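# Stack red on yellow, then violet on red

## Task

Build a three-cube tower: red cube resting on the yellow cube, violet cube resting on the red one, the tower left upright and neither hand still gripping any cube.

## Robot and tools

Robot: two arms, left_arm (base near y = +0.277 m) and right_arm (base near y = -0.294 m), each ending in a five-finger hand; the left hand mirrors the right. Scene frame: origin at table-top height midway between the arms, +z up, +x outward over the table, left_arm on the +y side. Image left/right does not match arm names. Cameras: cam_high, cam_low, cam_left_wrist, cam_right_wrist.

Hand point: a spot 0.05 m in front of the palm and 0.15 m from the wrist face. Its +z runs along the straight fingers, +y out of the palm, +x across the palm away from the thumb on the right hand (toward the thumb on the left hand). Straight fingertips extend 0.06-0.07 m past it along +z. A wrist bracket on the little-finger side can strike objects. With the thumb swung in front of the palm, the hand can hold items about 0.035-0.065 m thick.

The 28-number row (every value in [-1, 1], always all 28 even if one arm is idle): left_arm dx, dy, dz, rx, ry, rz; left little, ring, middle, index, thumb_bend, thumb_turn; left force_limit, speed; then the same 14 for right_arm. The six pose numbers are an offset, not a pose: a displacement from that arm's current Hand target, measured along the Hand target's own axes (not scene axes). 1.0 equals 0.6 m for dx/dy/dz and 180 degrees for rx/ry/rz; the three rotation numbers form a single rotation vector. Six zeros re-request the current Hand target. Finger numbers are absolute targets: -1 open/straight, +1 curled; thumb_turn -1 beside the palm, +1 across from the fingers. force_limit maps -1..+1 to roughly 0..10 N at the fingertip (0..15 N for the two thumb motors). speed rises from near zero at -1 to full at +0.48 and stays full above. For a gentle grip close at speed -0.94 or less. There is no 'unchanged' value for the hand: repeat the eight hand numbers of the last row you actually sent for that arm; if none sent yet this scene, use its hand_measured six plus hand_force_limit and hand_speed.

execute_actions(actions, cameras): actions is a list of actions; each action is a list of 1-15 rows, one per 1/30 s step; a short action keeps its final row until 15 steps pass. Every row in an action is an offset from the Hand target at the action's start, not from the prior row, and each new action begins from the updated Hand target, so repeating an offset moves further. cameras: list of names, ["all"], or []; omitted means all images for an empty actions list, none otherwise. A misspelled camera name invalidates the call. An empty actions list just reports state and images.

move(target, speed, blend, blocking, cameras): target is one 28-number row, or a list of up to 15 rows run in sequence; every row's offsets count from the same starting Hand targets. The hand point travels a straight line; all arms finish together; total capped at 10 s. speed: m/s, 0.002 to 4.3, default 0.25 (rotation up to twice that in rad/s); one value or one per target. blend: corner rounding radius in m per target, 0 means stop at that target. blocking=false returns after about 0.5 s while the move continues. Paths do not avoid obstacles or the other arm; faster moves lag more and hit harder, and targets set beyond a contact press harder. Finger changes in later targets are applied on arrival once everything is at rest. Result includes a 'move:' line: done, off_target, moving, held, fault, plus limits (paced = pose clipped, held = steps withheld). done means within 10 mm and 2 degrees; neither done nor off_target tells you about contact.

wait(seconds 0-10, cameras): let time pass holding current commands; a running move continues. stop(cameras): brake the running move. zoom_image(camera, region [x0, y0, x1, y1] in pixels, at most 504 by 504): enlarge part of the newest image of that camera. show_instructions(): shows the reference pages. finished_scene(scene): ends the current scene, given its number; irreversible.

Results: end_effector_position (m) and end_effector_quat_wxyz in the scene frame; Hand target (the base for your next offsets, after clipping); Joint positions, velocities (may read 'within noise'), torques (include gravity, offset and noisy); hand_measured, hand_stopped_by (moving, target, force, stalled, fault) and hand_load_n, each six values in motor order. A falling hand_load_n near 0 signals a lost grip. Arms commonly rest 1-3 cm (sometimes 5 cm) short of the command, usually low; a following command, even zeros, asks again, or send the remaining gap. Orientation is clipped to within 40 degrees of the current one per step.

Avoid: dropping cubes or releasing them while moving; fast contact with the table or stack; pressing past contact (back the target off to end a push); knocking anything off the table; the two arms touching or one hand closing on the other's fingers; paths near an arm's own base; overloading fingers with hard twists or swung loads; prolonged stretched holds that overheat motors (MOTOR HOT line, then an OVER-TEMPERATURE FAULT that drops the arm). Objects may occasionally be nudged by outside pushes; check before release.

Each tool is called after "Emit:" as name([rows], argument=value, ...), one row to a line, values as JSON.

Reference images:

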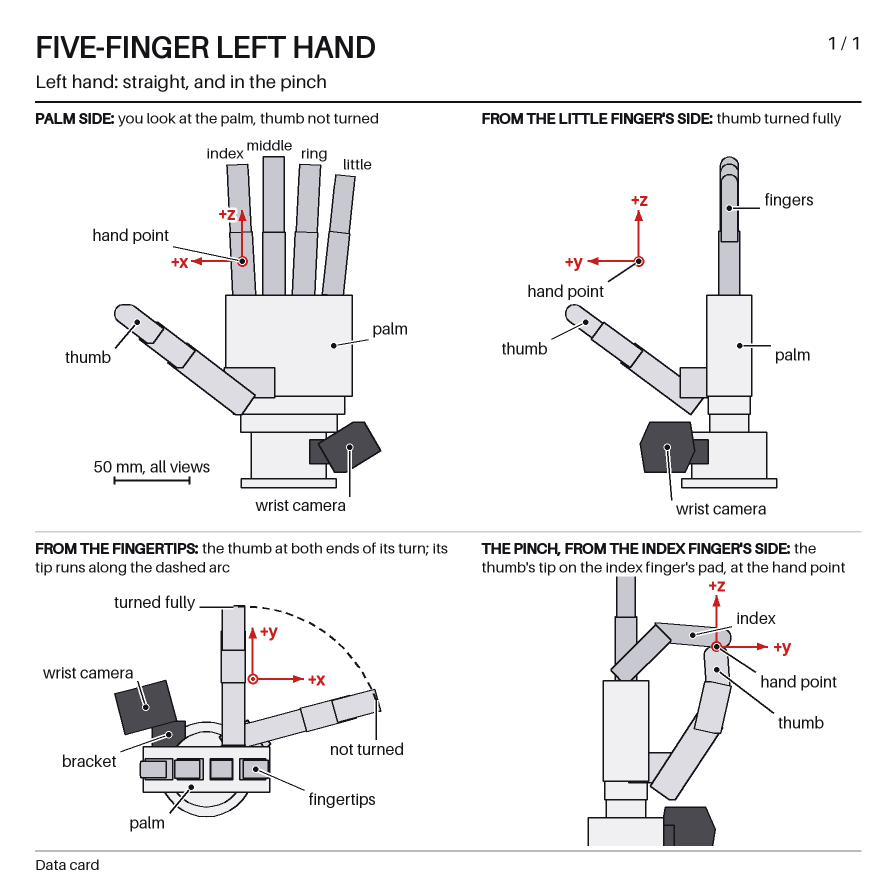

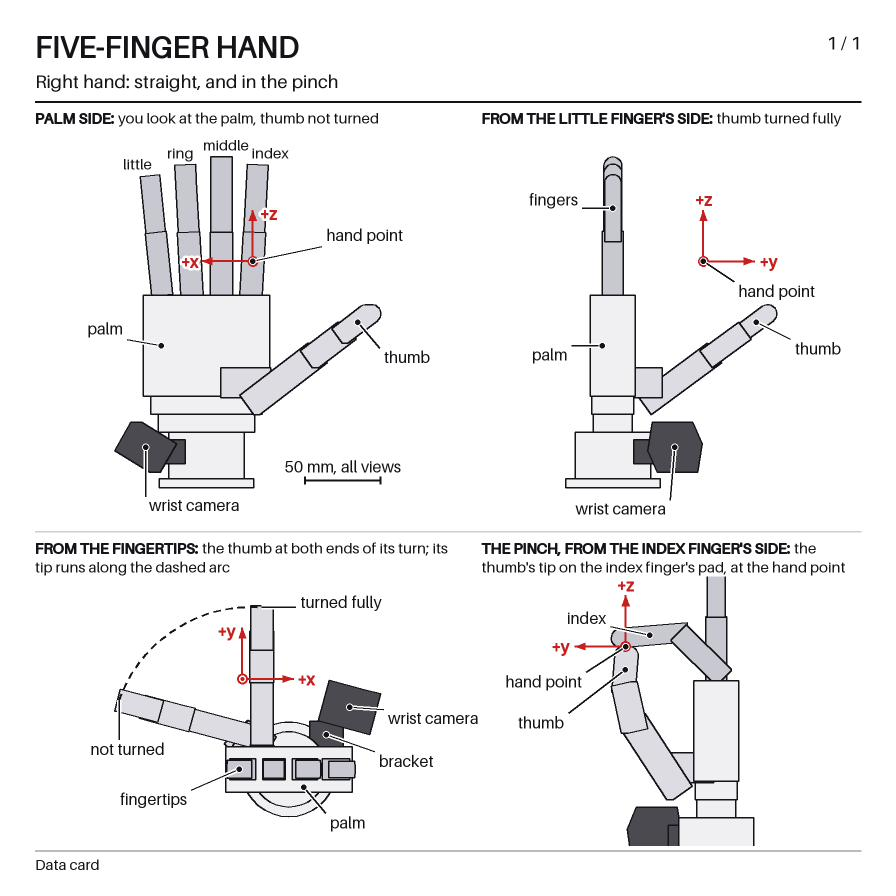

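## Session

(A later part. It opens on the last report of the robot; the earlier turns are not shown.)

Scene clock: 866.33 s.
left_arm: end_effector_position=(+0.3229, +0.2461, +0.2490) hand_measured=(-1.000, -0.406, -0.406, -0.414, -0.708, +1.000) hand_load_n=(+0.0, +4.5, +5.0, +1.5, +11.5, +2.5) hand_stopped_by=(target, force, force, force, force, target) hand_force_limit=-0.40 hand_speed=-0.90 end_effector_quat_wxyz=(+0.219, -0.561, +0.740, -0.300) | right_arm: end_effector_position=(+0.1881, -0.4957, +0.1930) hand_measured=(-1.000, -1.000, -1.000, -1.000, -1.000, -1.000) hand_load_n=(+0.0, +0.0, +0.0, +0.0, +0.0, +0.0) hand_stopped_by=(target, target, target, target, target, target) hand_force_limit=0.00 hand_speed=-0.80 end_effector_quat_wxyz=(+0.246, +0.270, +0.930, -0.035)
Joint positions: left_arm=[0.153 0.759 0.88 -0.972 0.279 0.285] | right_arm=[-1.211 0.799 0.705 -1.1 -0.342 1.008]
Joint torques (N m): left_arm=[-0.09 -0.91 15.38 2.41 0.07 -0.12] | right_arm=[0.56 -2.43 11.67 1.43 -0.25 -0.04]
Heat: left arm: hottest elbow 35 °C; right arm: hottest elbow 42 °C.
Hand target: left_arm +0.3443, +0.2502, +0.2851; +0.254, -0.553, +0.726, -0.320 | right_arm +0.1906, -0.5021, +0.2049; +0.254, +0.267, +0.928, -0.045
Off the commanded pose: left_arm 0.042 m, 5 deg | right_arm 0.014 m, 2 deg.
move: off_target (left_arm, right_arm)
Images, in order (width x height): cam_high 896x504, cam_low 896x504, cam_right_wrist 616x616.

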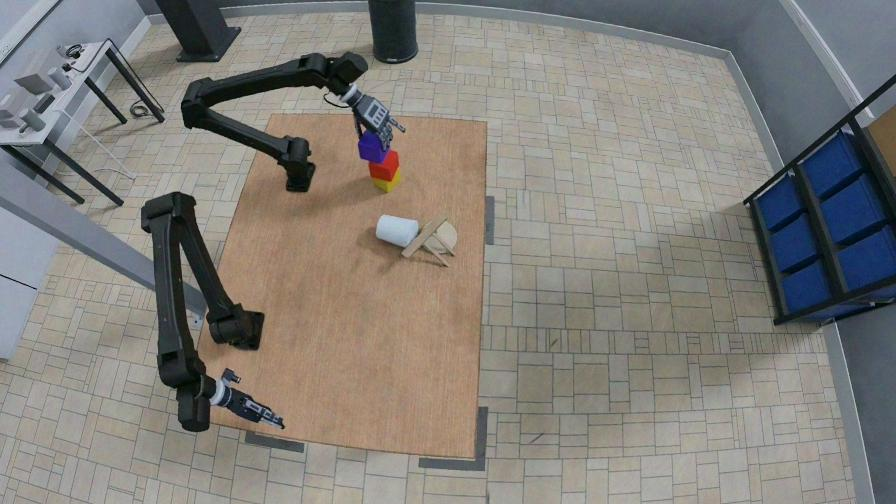

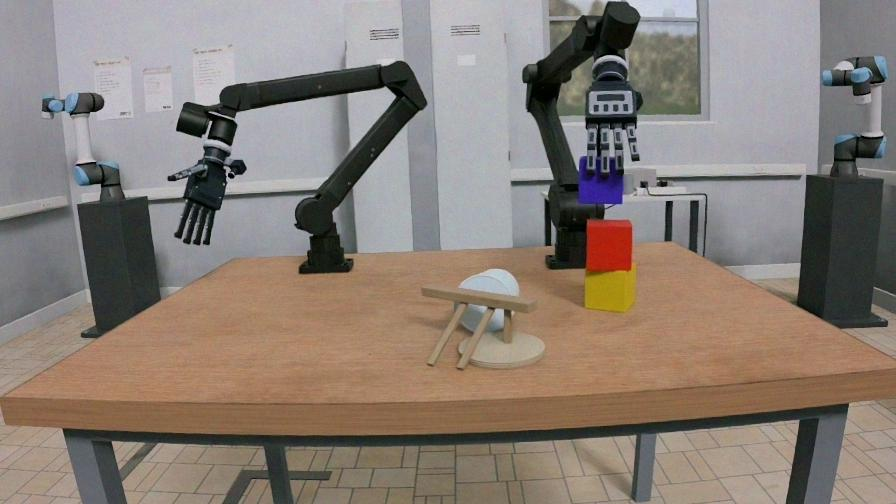

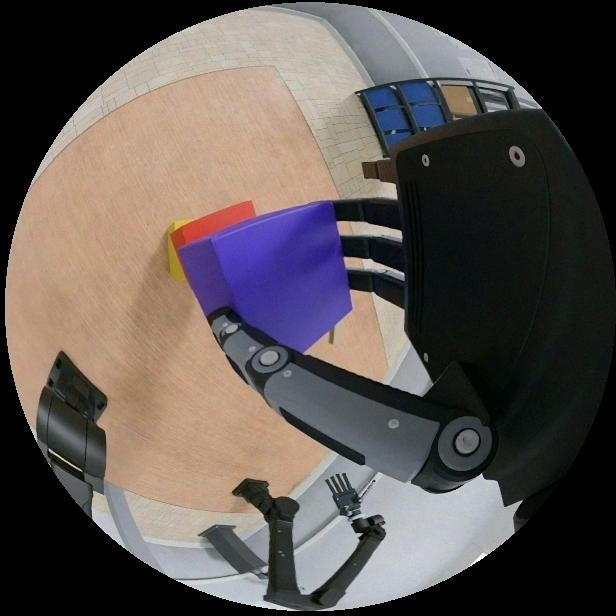

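Emit:
move(target=[-0.0162,0.0177,0.0305,0.0111,0,0,-1,0.1,0.1,0.1,-0.4,1,-0.4,-0.9,0,0,0,0,0,0,-1,-1,-1,-1,-1,-1,0.0,-0.8], speed=0.08, cameras=["cam_high","cam_low","cam_right_wrist"])

Emit:
zoom_image(camera="cam_low", region=[540, 140, 700, 320])

Emit:
zoom_image(camera="cam_right_wrist", region=[130, 180, 290, 340])

Emit:
zoom_image(camera="cam_high", region=[320, 100, 440, 220])

Scene clock: 896.93 s.
left_arm: end_effector_position=(+0.3440, +0.2541, +0.2569) hand_measured=(-1.000, -0.406, -0.406, -0.414, -0.708, +1.000) hand_load_n=(+0.0, +4.5, +5.0, +1.0, +12.0, +2.5) hand_stopped_by=(target, force, force, force, force, target) hand_force_limit=-0.40 hand_speed=-0.90 end_effector_quat_wxyz=(+0.249, -0.554, +0.725, -0.326) | right_arm: end_effector_position=(+0.1881, -0.4957, +0.1930) hand_measured=(-1.000, -1.000, -1.000, -1.000, -1.000, -1.000) hand_load_n=(+0.0, +0.0, +0.0, +0.0, +0.0, +0.0) hand_stopped_by=(target, target, target, target, target, target) hand_force_limit=0.00 hand_speed=-0.80 end_effector_quat_wxyz=(+0.246, +0.270, +0.930, -0.035)
Joint positions: left_arm=[0.188 0.766 0.872 -0.878 0.309 0.287] | right_arm=[-1.211 0.799 0.705 -1.1 -0.342 1.008]
Joint torques (N m): left_arm=[0.09 -1.26 10.77 2.67 0.32 0.05] | right_arm=[0.62 -2.32 11.67 1.48 -0.24 -0.05]
Heat: left arm: hottest elbow 38 °C; right arm: hottest elbow 42 °C.
Hand target: left_arm +0.3532, +0.2580, +0.2650; +0.263, -0.548, +0.721, -0.333 | right_arm +0.1906, -0.5021, +0.2049; +0.254, +0.267, +0.928, -0.045
Off the commanded pose: left_arm 0.013 m, 2 deg | right_arm 0.014 m, 2 deg.
move: off_target (left_arm, right_arm)
Images, in order (width x height): cam_high 896x504, cam_low 896x504, cam_right_wrist 616x616.

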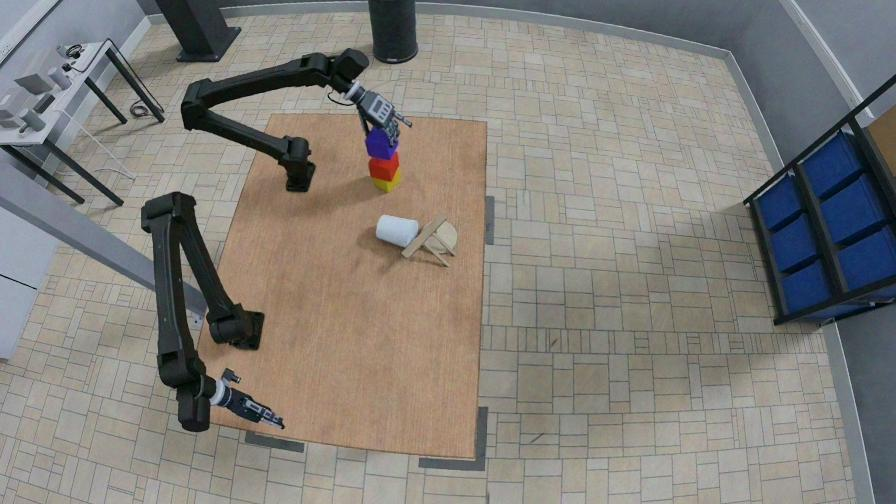

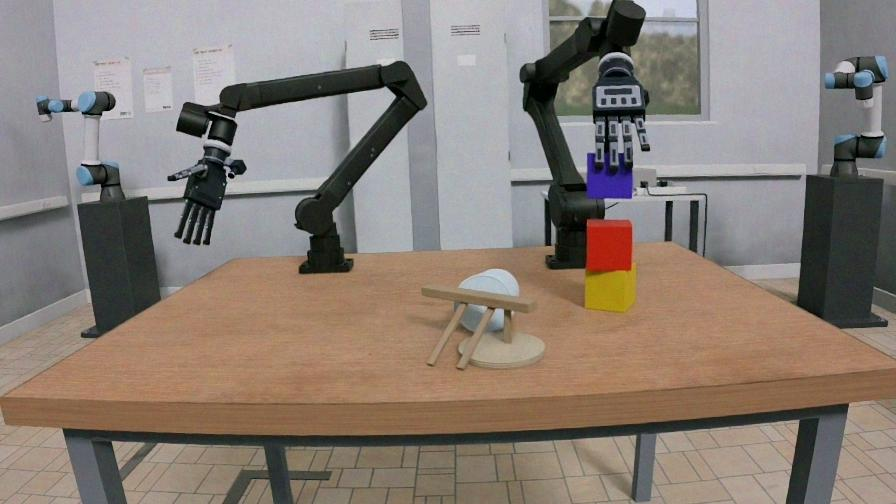

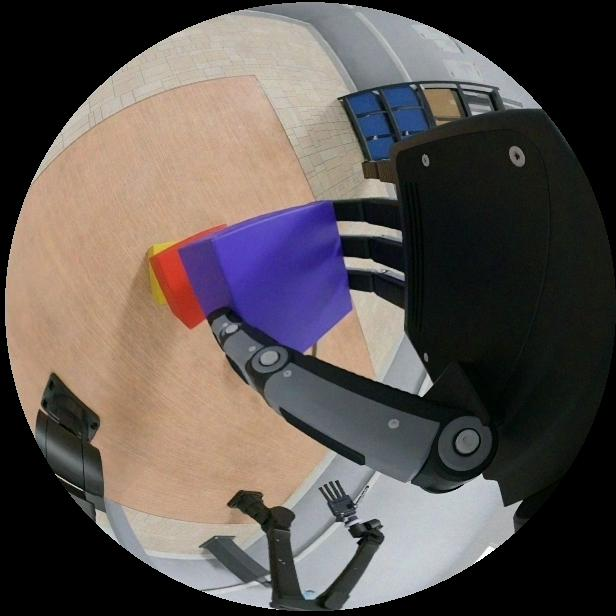

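Scaled by 2.800.

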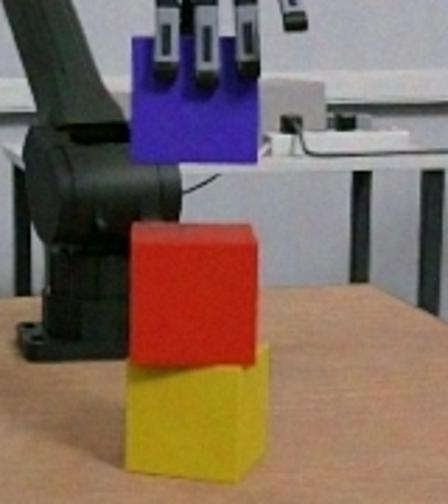

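Scaled by 3.150 from the camera's 616x616 image, which has a finer 880x880 frame.

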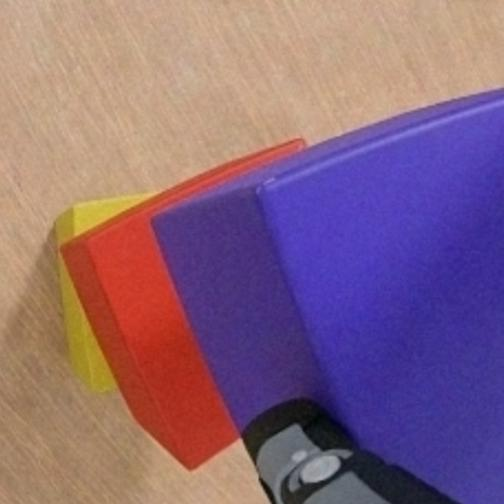

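Scaled by 4.200.

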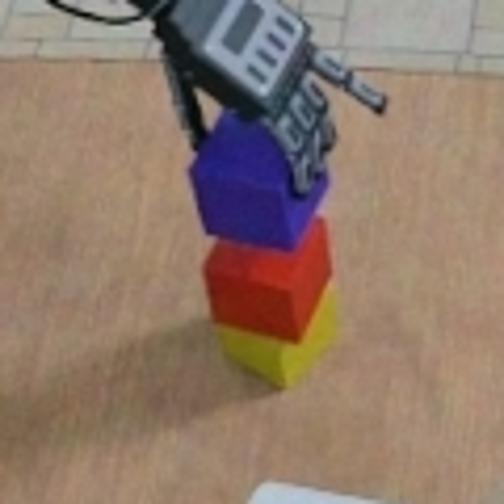

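Emit:
move(target=[0.0082,0.0417,0.015,-0.0128,0,0,-1,0.1,0.1,0.1,-0.4,1,-0.4,-0.9,0,0,0,0,0,0,-1,-1,-1,-1,-1,-1,0.0,-0.8], speed=0.06, cameras=["cam_high","cam_low","cam_right_wrist"])

Emit:
zoom_image(camera="cam_low", region=[540, 140, 700, 320])

Emit:
zoom_image(camera="cam_right_wrist", region=[130, 180, 290, 340])

Emit:
zoom_image(camera="cam_high", region=[320, 100, 440, 220])

Scene clock: 918.67 s.
left_arm: end_effector_position=(+0.3351, +0.2557, +0.2295) hand_measured=(-1.000, -0.406, -0.406, -0.414, -0.708, +1.000) hand_load_n=(+0.0, +4.5, +5.0, +1.5, +11.5, +3.0) hand_stopped_by=(target, force, force, force, force, target) hand_force_limit=-0.40 hand_speed=-0.90 end_effector_quat_wxyz=(+0.234, -0.565, +0.729, -0.309) | right_arm: end_effector_position=(+0.1881, -0.4957, +0.1930) hand_measured=(-1.000, -1.000, -1.000, -1.000, -1.000, -1.000) hand_load_n=(-0.5, +0.0, +0.0, +0.0, +0.0, +0.0) hand_stopped_by=(target, target, target, target, target, target) hand_force_limit=0.00 hand_speed=-0.80 end_effector_quat_wxyz=(+0.246, +0.270, +0.930, -0.035)
Joint positions: left_arm=[0.188 0.766 0.819 -0.873 0.293 0.288] | right_arm=[-1.211 0.799 0.705 -1.1 -0.342 1.008]
Joint torques (N m): left_arm=[-1.08 -2.2 10.77 2.54 0.11 0.05] | right_arm=[0.79 -2.2 11.73 1.42 -0.25 -0.06]
Heat: left arm: hottest elbow 40 °C; right arm: hottest elbow 42 °C.
Hand target: left_arm +0.3433, +0.2560, +0.2401; +0.252, -0.553, +0.727, -0.318 | right_arm +0.1906, -0.5021, +0.2049; +0.254, +0.267, +0.928, -0.045
Off the commanded pose: left_arm 0.013 m, 3 deg | right_arm 0.014 m, 2 deg.
move: off_target (left_arm, right_arm)
Images, in order (width x height): cam_high 896x504, cam_low 896x504, cam_right_wrist 616x616.

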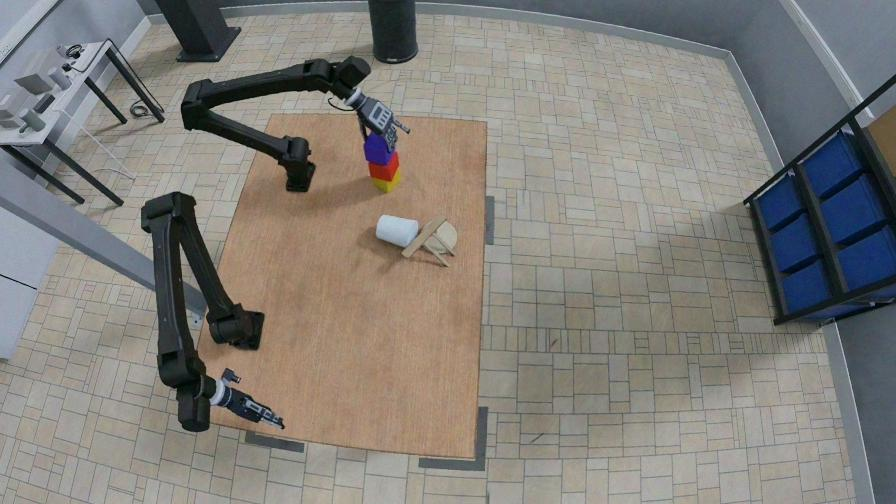

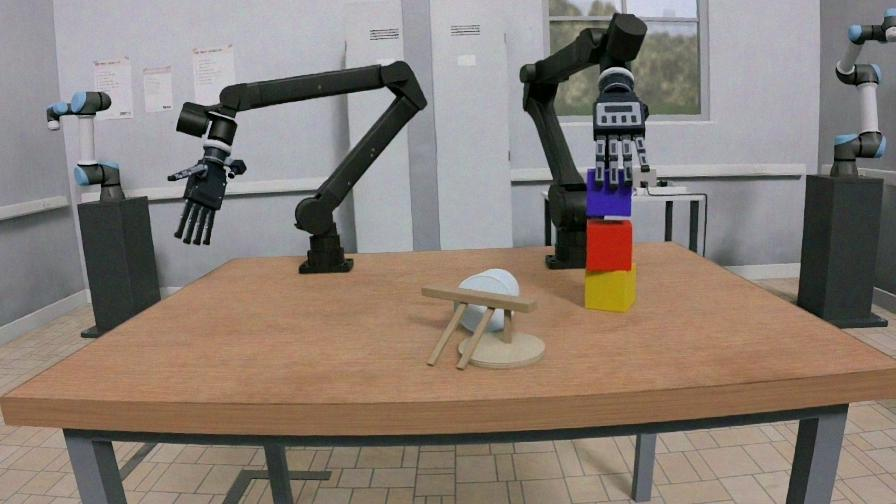

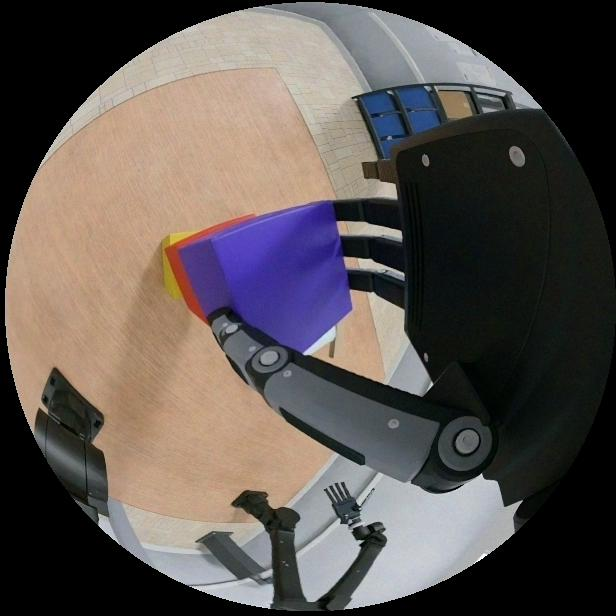

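Scaled by 2.800.

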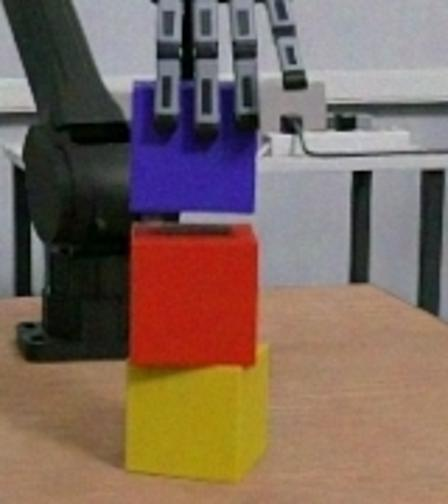

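Scaled by 3.150 from the camera's 616x616 image, which has a finer 880x880 frame.

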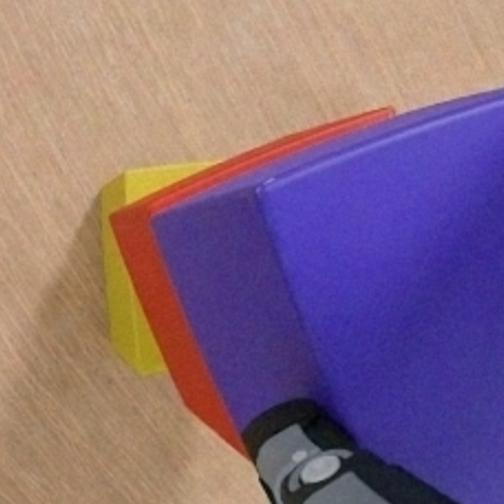

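Scaled by 4.200.

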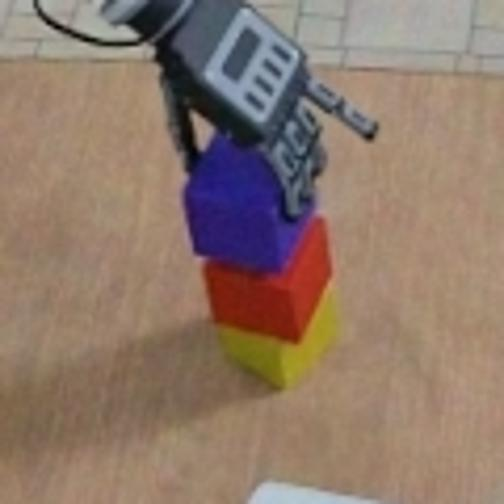

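Emit:
move(target=[0.0003,0.0148,0.0134,0,0,0,-1,0.1,0.1,0.1,-0.4,1,-0.4,-0.9,0,0,0,0,0,0,-1,-1,-1,-1,-1,-1,0.0,-0.8], speed=0.03, cameras=["cam_high","cam_low","cam_right_wrist"])

Emit:
zoom_image(camera="cam_low", region=[540, 140, 700, 320])

Scene clock: 940.47 s.
left_arm: end_effector_position=(+0.3354, +0.2558, +0.2173) hand_measured=(-1.000, -0.406, -0.406, -0.414, -0.708, +1.000) hand_load_n=(+0.0, +4.5, +5.0, +1.5, +12.0, +2.5) hand_stopped_by=(target, force, force, force, force, target) hand_force_limit=-0.40 hand_speed=-0.90 end_effector_quat_wxyz=(+0.234, -0.565, +0.729, -0.309) | right_arm: end_effector_position=(+0.1881, -0.4957, +0.1930) hand_measured=(-1.000, -1.000, -1.000, -1.000, -1.000, -1.000) hand_load_n=(+0.0, +0.0, +0.0, +0.0, +0.0, +0.0) hand_stopped_by=(target, target, target, target, target, target) hand_force_limit=0.00 hand_speed=-0.80 end_effector_quat_wxyz=(+0.246, +0.270, +0.930, -0.035)
Joint positions: left_arm=[0.188 0.766 0.787 -0.842 0.293 0.288] | right_arm=[-1.211 0.799 0.705 -1.1 -0.342 1.008]
Joint torques (N m): left_arm=[-1.08 -2.37 10.71 2.56 0.08 0.05] | right_arm=[0.79 -2.49 11.66 1.46 -0.27 -0.08]
Heat: left arm: hottest elbow 38 °C; right arm: hottest elbow 43 °C.
Hand target: left_arm +0.3432, +0.2560, +0.2280; +0.252, -0.553, +0.727, -0.318 | right_arm +0.1906, -0.5021, +0.2049; +0.254, +0.267, +0.928, -0.045
Off the commanded pose: left_arm 0.013 m, 3 deg | right_arm 0.014 m, 2 deg.
move: off_target (left_arm, right_arm)
Images, in order (width x height): cam_high 896x504, cam_low 896x504, cam_right_wrist 616x616.

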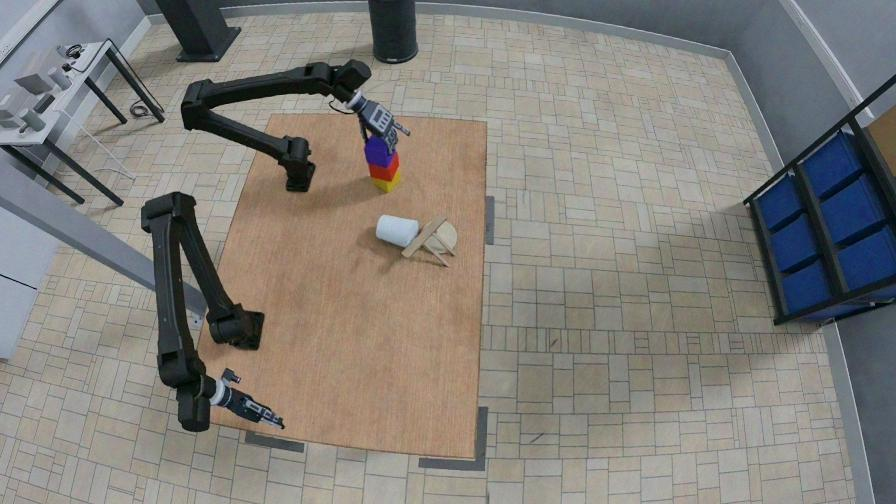

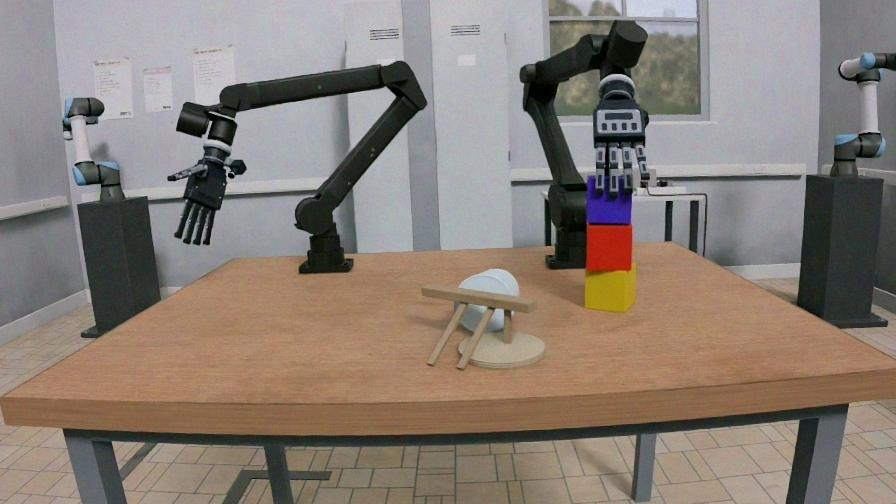

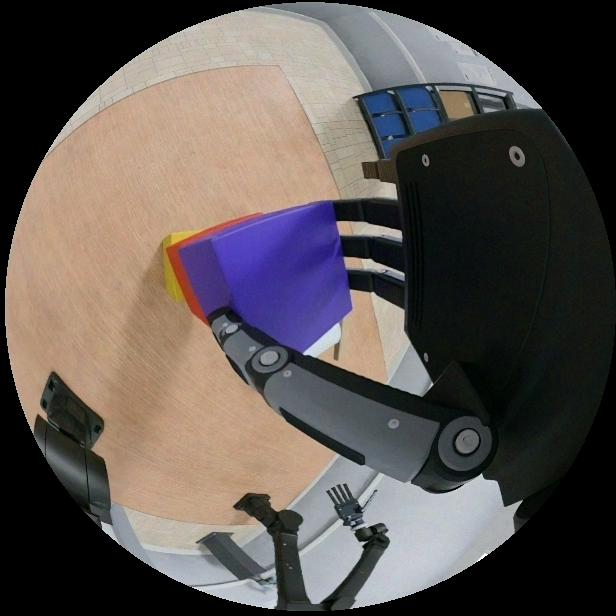

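Scaled by 2.800.

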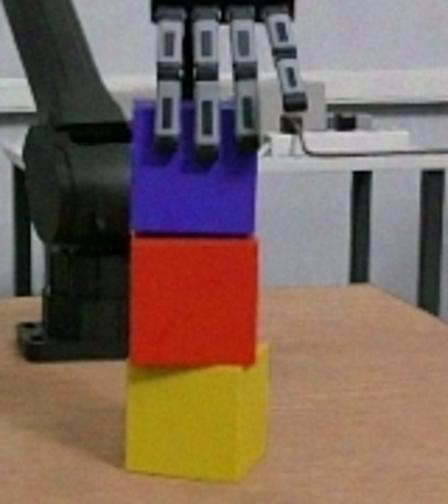

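Emit:
move(target=[0.0001,0.0074,0.0067,0,0,0,-1,0.1,0.1,0.1,-0.4,1,-0.4,-0.9,0,0,0,0,0,0,-1,-1,-1,-1,-1,-1,0.0,-0.8], speed=0.02, cameras=["cam_low"])

Emit:
zoom_image(camera="cam_low", region=[560, 160, 660, 280])

Scene clock: 948.23 s.
left_arm: end_effector_position=(+0.3370, +0.2560, +0.2142) hand_measured=(-1.000, -0.406, -0.406, -0.414, -0.708, +1.000) hand_load_n=(+0.0, +4.5, +4.5, +1.0, +12.0, +3.0) hand_stopped_by=(target, force, force, force, force, target) hand_force_limit=-0.40 hand_speed=-0.90 end_effector_quat_wxyz=(+0.236, -0.564, +0.728, -0.310) | right_arm: end_effector_position=(+0.1881, -0.4957, +0.1930) hand_measured=(-1.000, -1.000, -1.000, -1.000, -1.000, -1.000) hand_load_n=(+0.0, +0.0, +0.0, +0.0, +0.0, +0.0) hand_stopped_by=(target, target, target, target, target, target) hand_force_limit=0.00 hand_speed=-0.80 end_effector_quat_wxyz=(+0.246, +0.270, +0.930, -0.035)
Joint positions: left_arm=[0.188 0.766 0.777 -0.825 0.293 0.288] | right_arm=[-1.211 0.799 0.705 -1.1 -0.342 1.008]
Joint torques (N m): left_arm=[-1.14 -2.37 10.25 2.4 0.09 0.05] | right_arm=[0.85 -2.49 11.74 1.42 -0.23 -0.06]
Heat: left arm: hottest elbow 38 °C; right arm: hottest elbow 43 °C.
Hand target: left_arm +0.3433, +0.2560, +0.2220; +0.252, -0.553, +0.727, -0.318 | right_arm +0.1906, -0.5021, +0.2049; +0.254, +0.267, +0.928, -0.045
Off the commanded pose: left_arm 0.010 m, 2 deg | right_arm 0.014 m, 2 deg.
move: off_target (right_arm)
Images, in order (width x height): cam_low 896x504.

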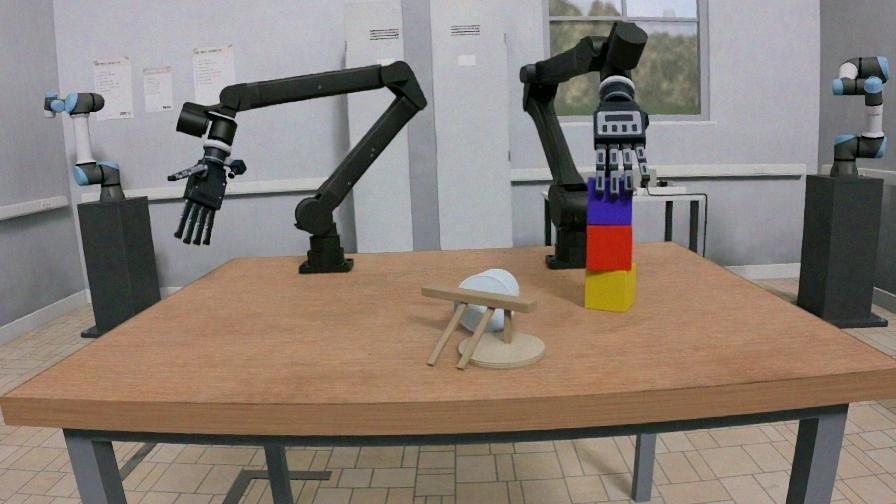

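Scaled by 4.200.

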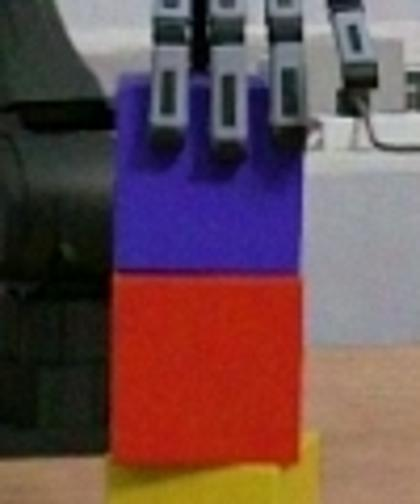

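Emit:
execute_actions([
  [[0,0.002,0.002,0,0,0,-1,-1,-1,-1,-1,1,-0.4,-0.85,0,0,0,0,0,0,-1,-1,-1,-1,-1,-1,0.0,-0.8]],
  [[0,0,0,0,0,0,-1,-1,-1,-1,-1,1,-0.4,-0.85,0,0,0,0,0,0,-1,-1,-1,-1,-1,-1,0.0,-0.8]],
  [[0,0,0,0,0,0,-1,-1,-1,-1,-1,1,-0.4,-0.85,0,0,0,0,0,0,-1,-1,-1,-1,-1,-1,0.0,-0.8]],
  [[0,0,0,0,0,0,-1,-1,-1,-1,-1,1,-0.4,-0.85,0,0,0,0,0,0,-1,-1,-1,-1,-1,-1,0.0,-0.8]],
], cameras=["cam_high","cam_low","cam_right_wrist"])

Scene clock: 957.47 s.
left_arm: end_effector_position=(+0.3391, +0.2564, +0.2146) hand_measured=(-1.000, -1.000, -1.000, -1.000, -1.000, +1.000) hand_load_n=(+0.0, -0.5, +0.0, +0.0, +0.0, +0.5) hand_stopped_by=(target, target, target, target, target, target) hand_force_limit=-0.40 hand_speed=-0.85 end_effector_quat_wxyz=(+0.240, -0.562, +0.727, -0.312) | right_arm: end_effector_position=(+0.1881, -0.4957, +0.1930) hand_measured=(-1.000, -1.000, -1.000, -1.000, -1.000, -1.000) hand_load_n=(+0.0, +0.0, +0.0, +0.0, +0.0, +0.0) hand_stopped_by=(target, target, target, target, target, target) hand_force_limit=0.00 hand_speed=-0.80 end_effector_quat_wxyz=(+0.246, +0.270, +0.930, -0.035)
Joint positions: left_arm=[0.188 0.766 0.775 -0.814 0.293 0.288] | right_arm=[-1.211 0.799 0.705 -1.1 -0.342 1.008]
Joint torques (N m): left_arm=[-1.08 -2.37 10.07 2.24 0.08 0.05] | right_arm=[0.73 -2.14 11.66 1.43 -0.24 -0.07]
Heat: left arm: hottest elbow 38 °C; right arm: hottest elbow 43 °C.
Hand target: left_arm +0.3434, +0.2560, +0.2204; +0.252, -0.553, +0.727, -0.318 | right_arm +0.1906, -0.5021, +0.2049; +0.254, +0.267, +0.928, -0.045
Off the commanded pose: left_arm 0.007 m, 2 deg | right_arm 0.014 m, 2 deg.
Images, in order (width x height): cam_high 896x504, cam_low 896x504, cam_right_wrist 616x616.

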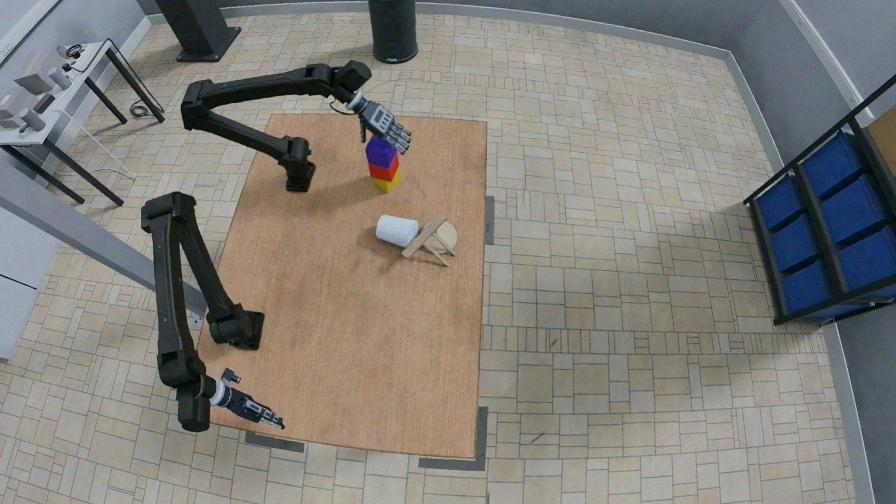

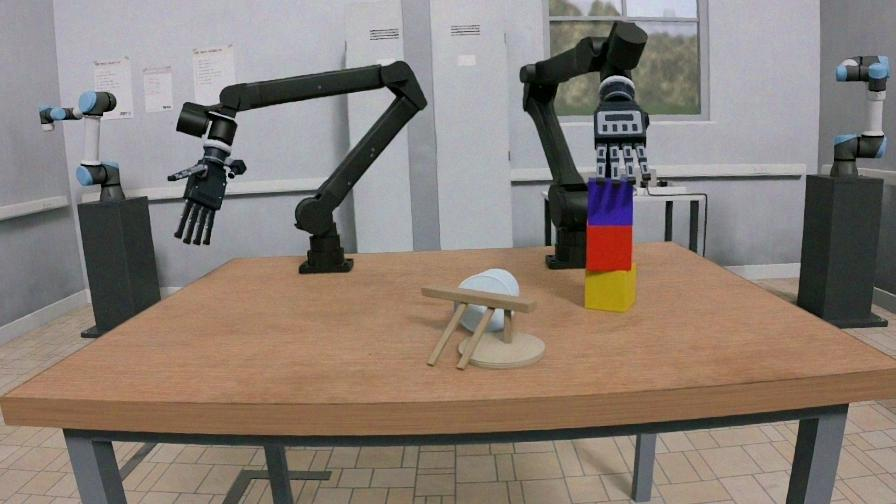

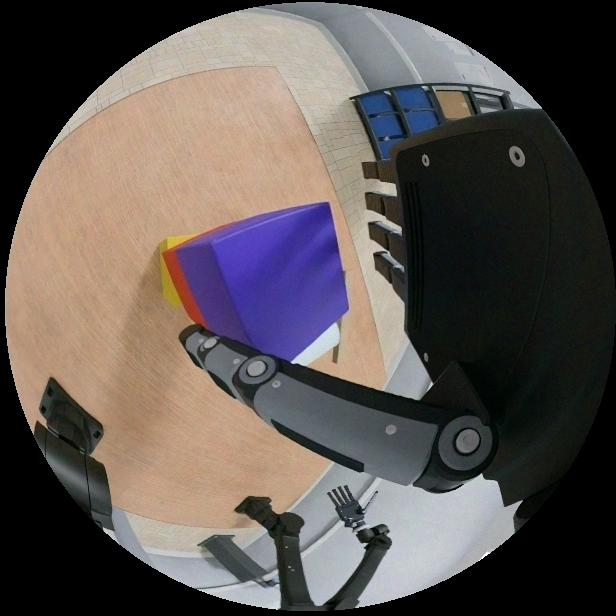

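Emit:
move(target=[0,-0.149,-0.135,0,0,0,-1,-1,-1,-1,-1,1,-0.4,-0.85,0,0,0,0,0,0,-1,-1,-1,-1,-1,-1,0.0,-0.8], speed=0.1, cameras=["cam_high","cam_low","cam_right_wrist"])

Emit:
zoom_image(camera="cam_low", region=[540, 140, 700, 320])

Emit:
zoom_image(camera="cam_high", region=[320, 100, 440, 220])

Scene clock: 969.47 s.
left_arm: end_effector_position=(+0.3362, +0.2555, +0.3180) hand_measured=(-1.000, -1.000, -1.000, -1.000, -1.000, +1.000) hand_load_n=(+0.0, -0.5, +0.0, +0.0, +0.0, +0.0) hand_stopped_by=(target, target, target, target, target, target) hand_force_limit=-0.40 hand_speed=-0.85 end_effector_quat_wxyz=(+0.239, -0.562, +0.728, -0.311) | right_arm: end_effector_position=(+0.1881, -0.4957, +0.1930) hand_measured=(-1.000, -1.000, -1.000, -1.000, -1.000, -1.000) hand_load_n=(+0.0, +0.0, -0.5, +0.0, +0.0, +0.0) hand_stopped_by=(target, target, target, target, target, target) hand_force_limit=0.00 hand_speed=-0.80 end_effector_quat_wxyz=(+0.246, +0.270, +0.930, -0.035)
Joint positions: left_arm=[0.185 0.8 1.064 -1.071 0.29 0.288] | right_arm=[-1.211 0.799 0.705 -1.1 -0.342 1.008]
Joint torques (N m): left_arm=[-1.32 -0.97 14.08 1.1 0.02 0] | right_arm=[1.03 -2.32 11.74 1.51 -0.25 -0.05]
Heat: left arm: hottest elbow 38 °C; right arm: hottest elbow 43 °C.
Hand target: left_arm +0.3428, +0.2545, +0.3411; +0.252, -0.554, +0.727, -0.318 | right_arm +0.1906, -0.5021, +0.2049; +0.254, +0.267, +0.928, -0.045
Off the commanded pose: left_arm 0.024 m, 2 deg | right_arm 0.014 m, 2 deg.
move: off_target (left_arm, right_arm)
Images, in order (width x height): cam_high 896x504, cam_low 896x504, cam_right_wrist 616x616.

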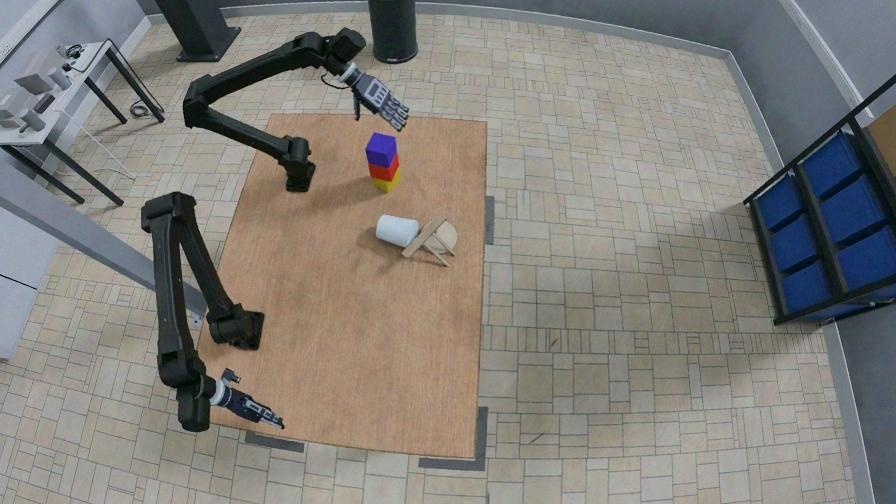

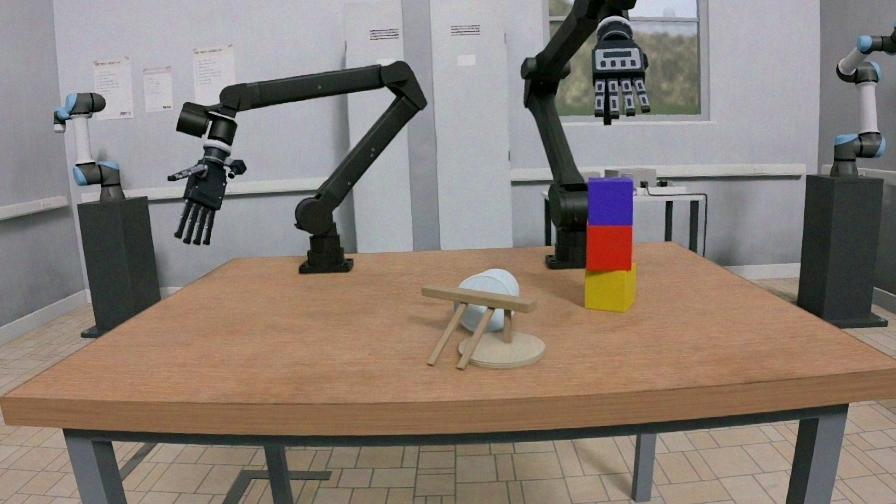

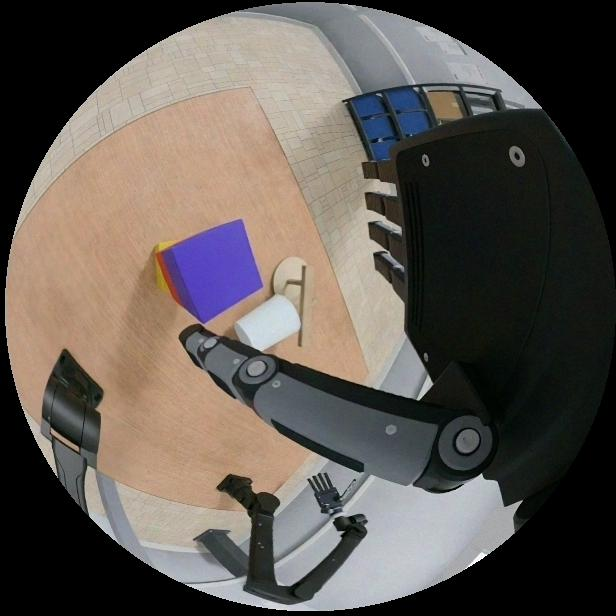

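Scaled by 2.800.

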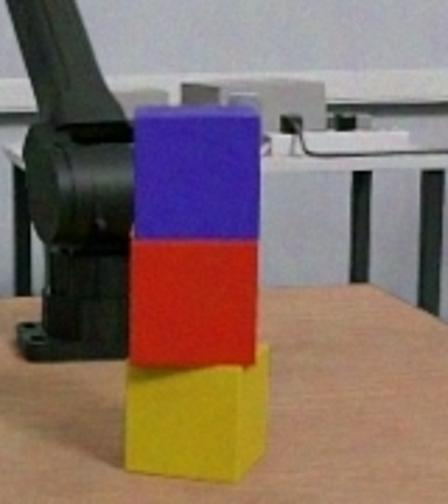

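Scaled by 4.200.

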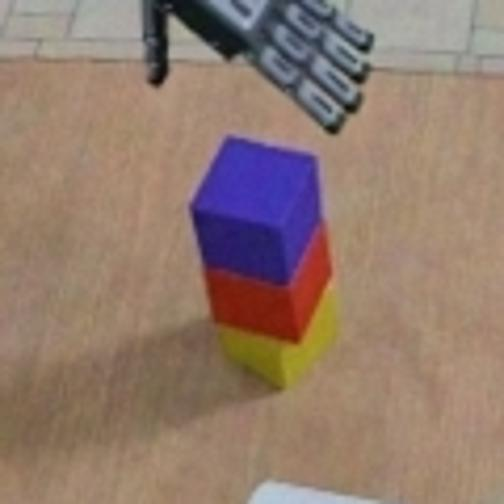

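Emit:
finished_scene(scene=1)

The scene is finished: the task was done.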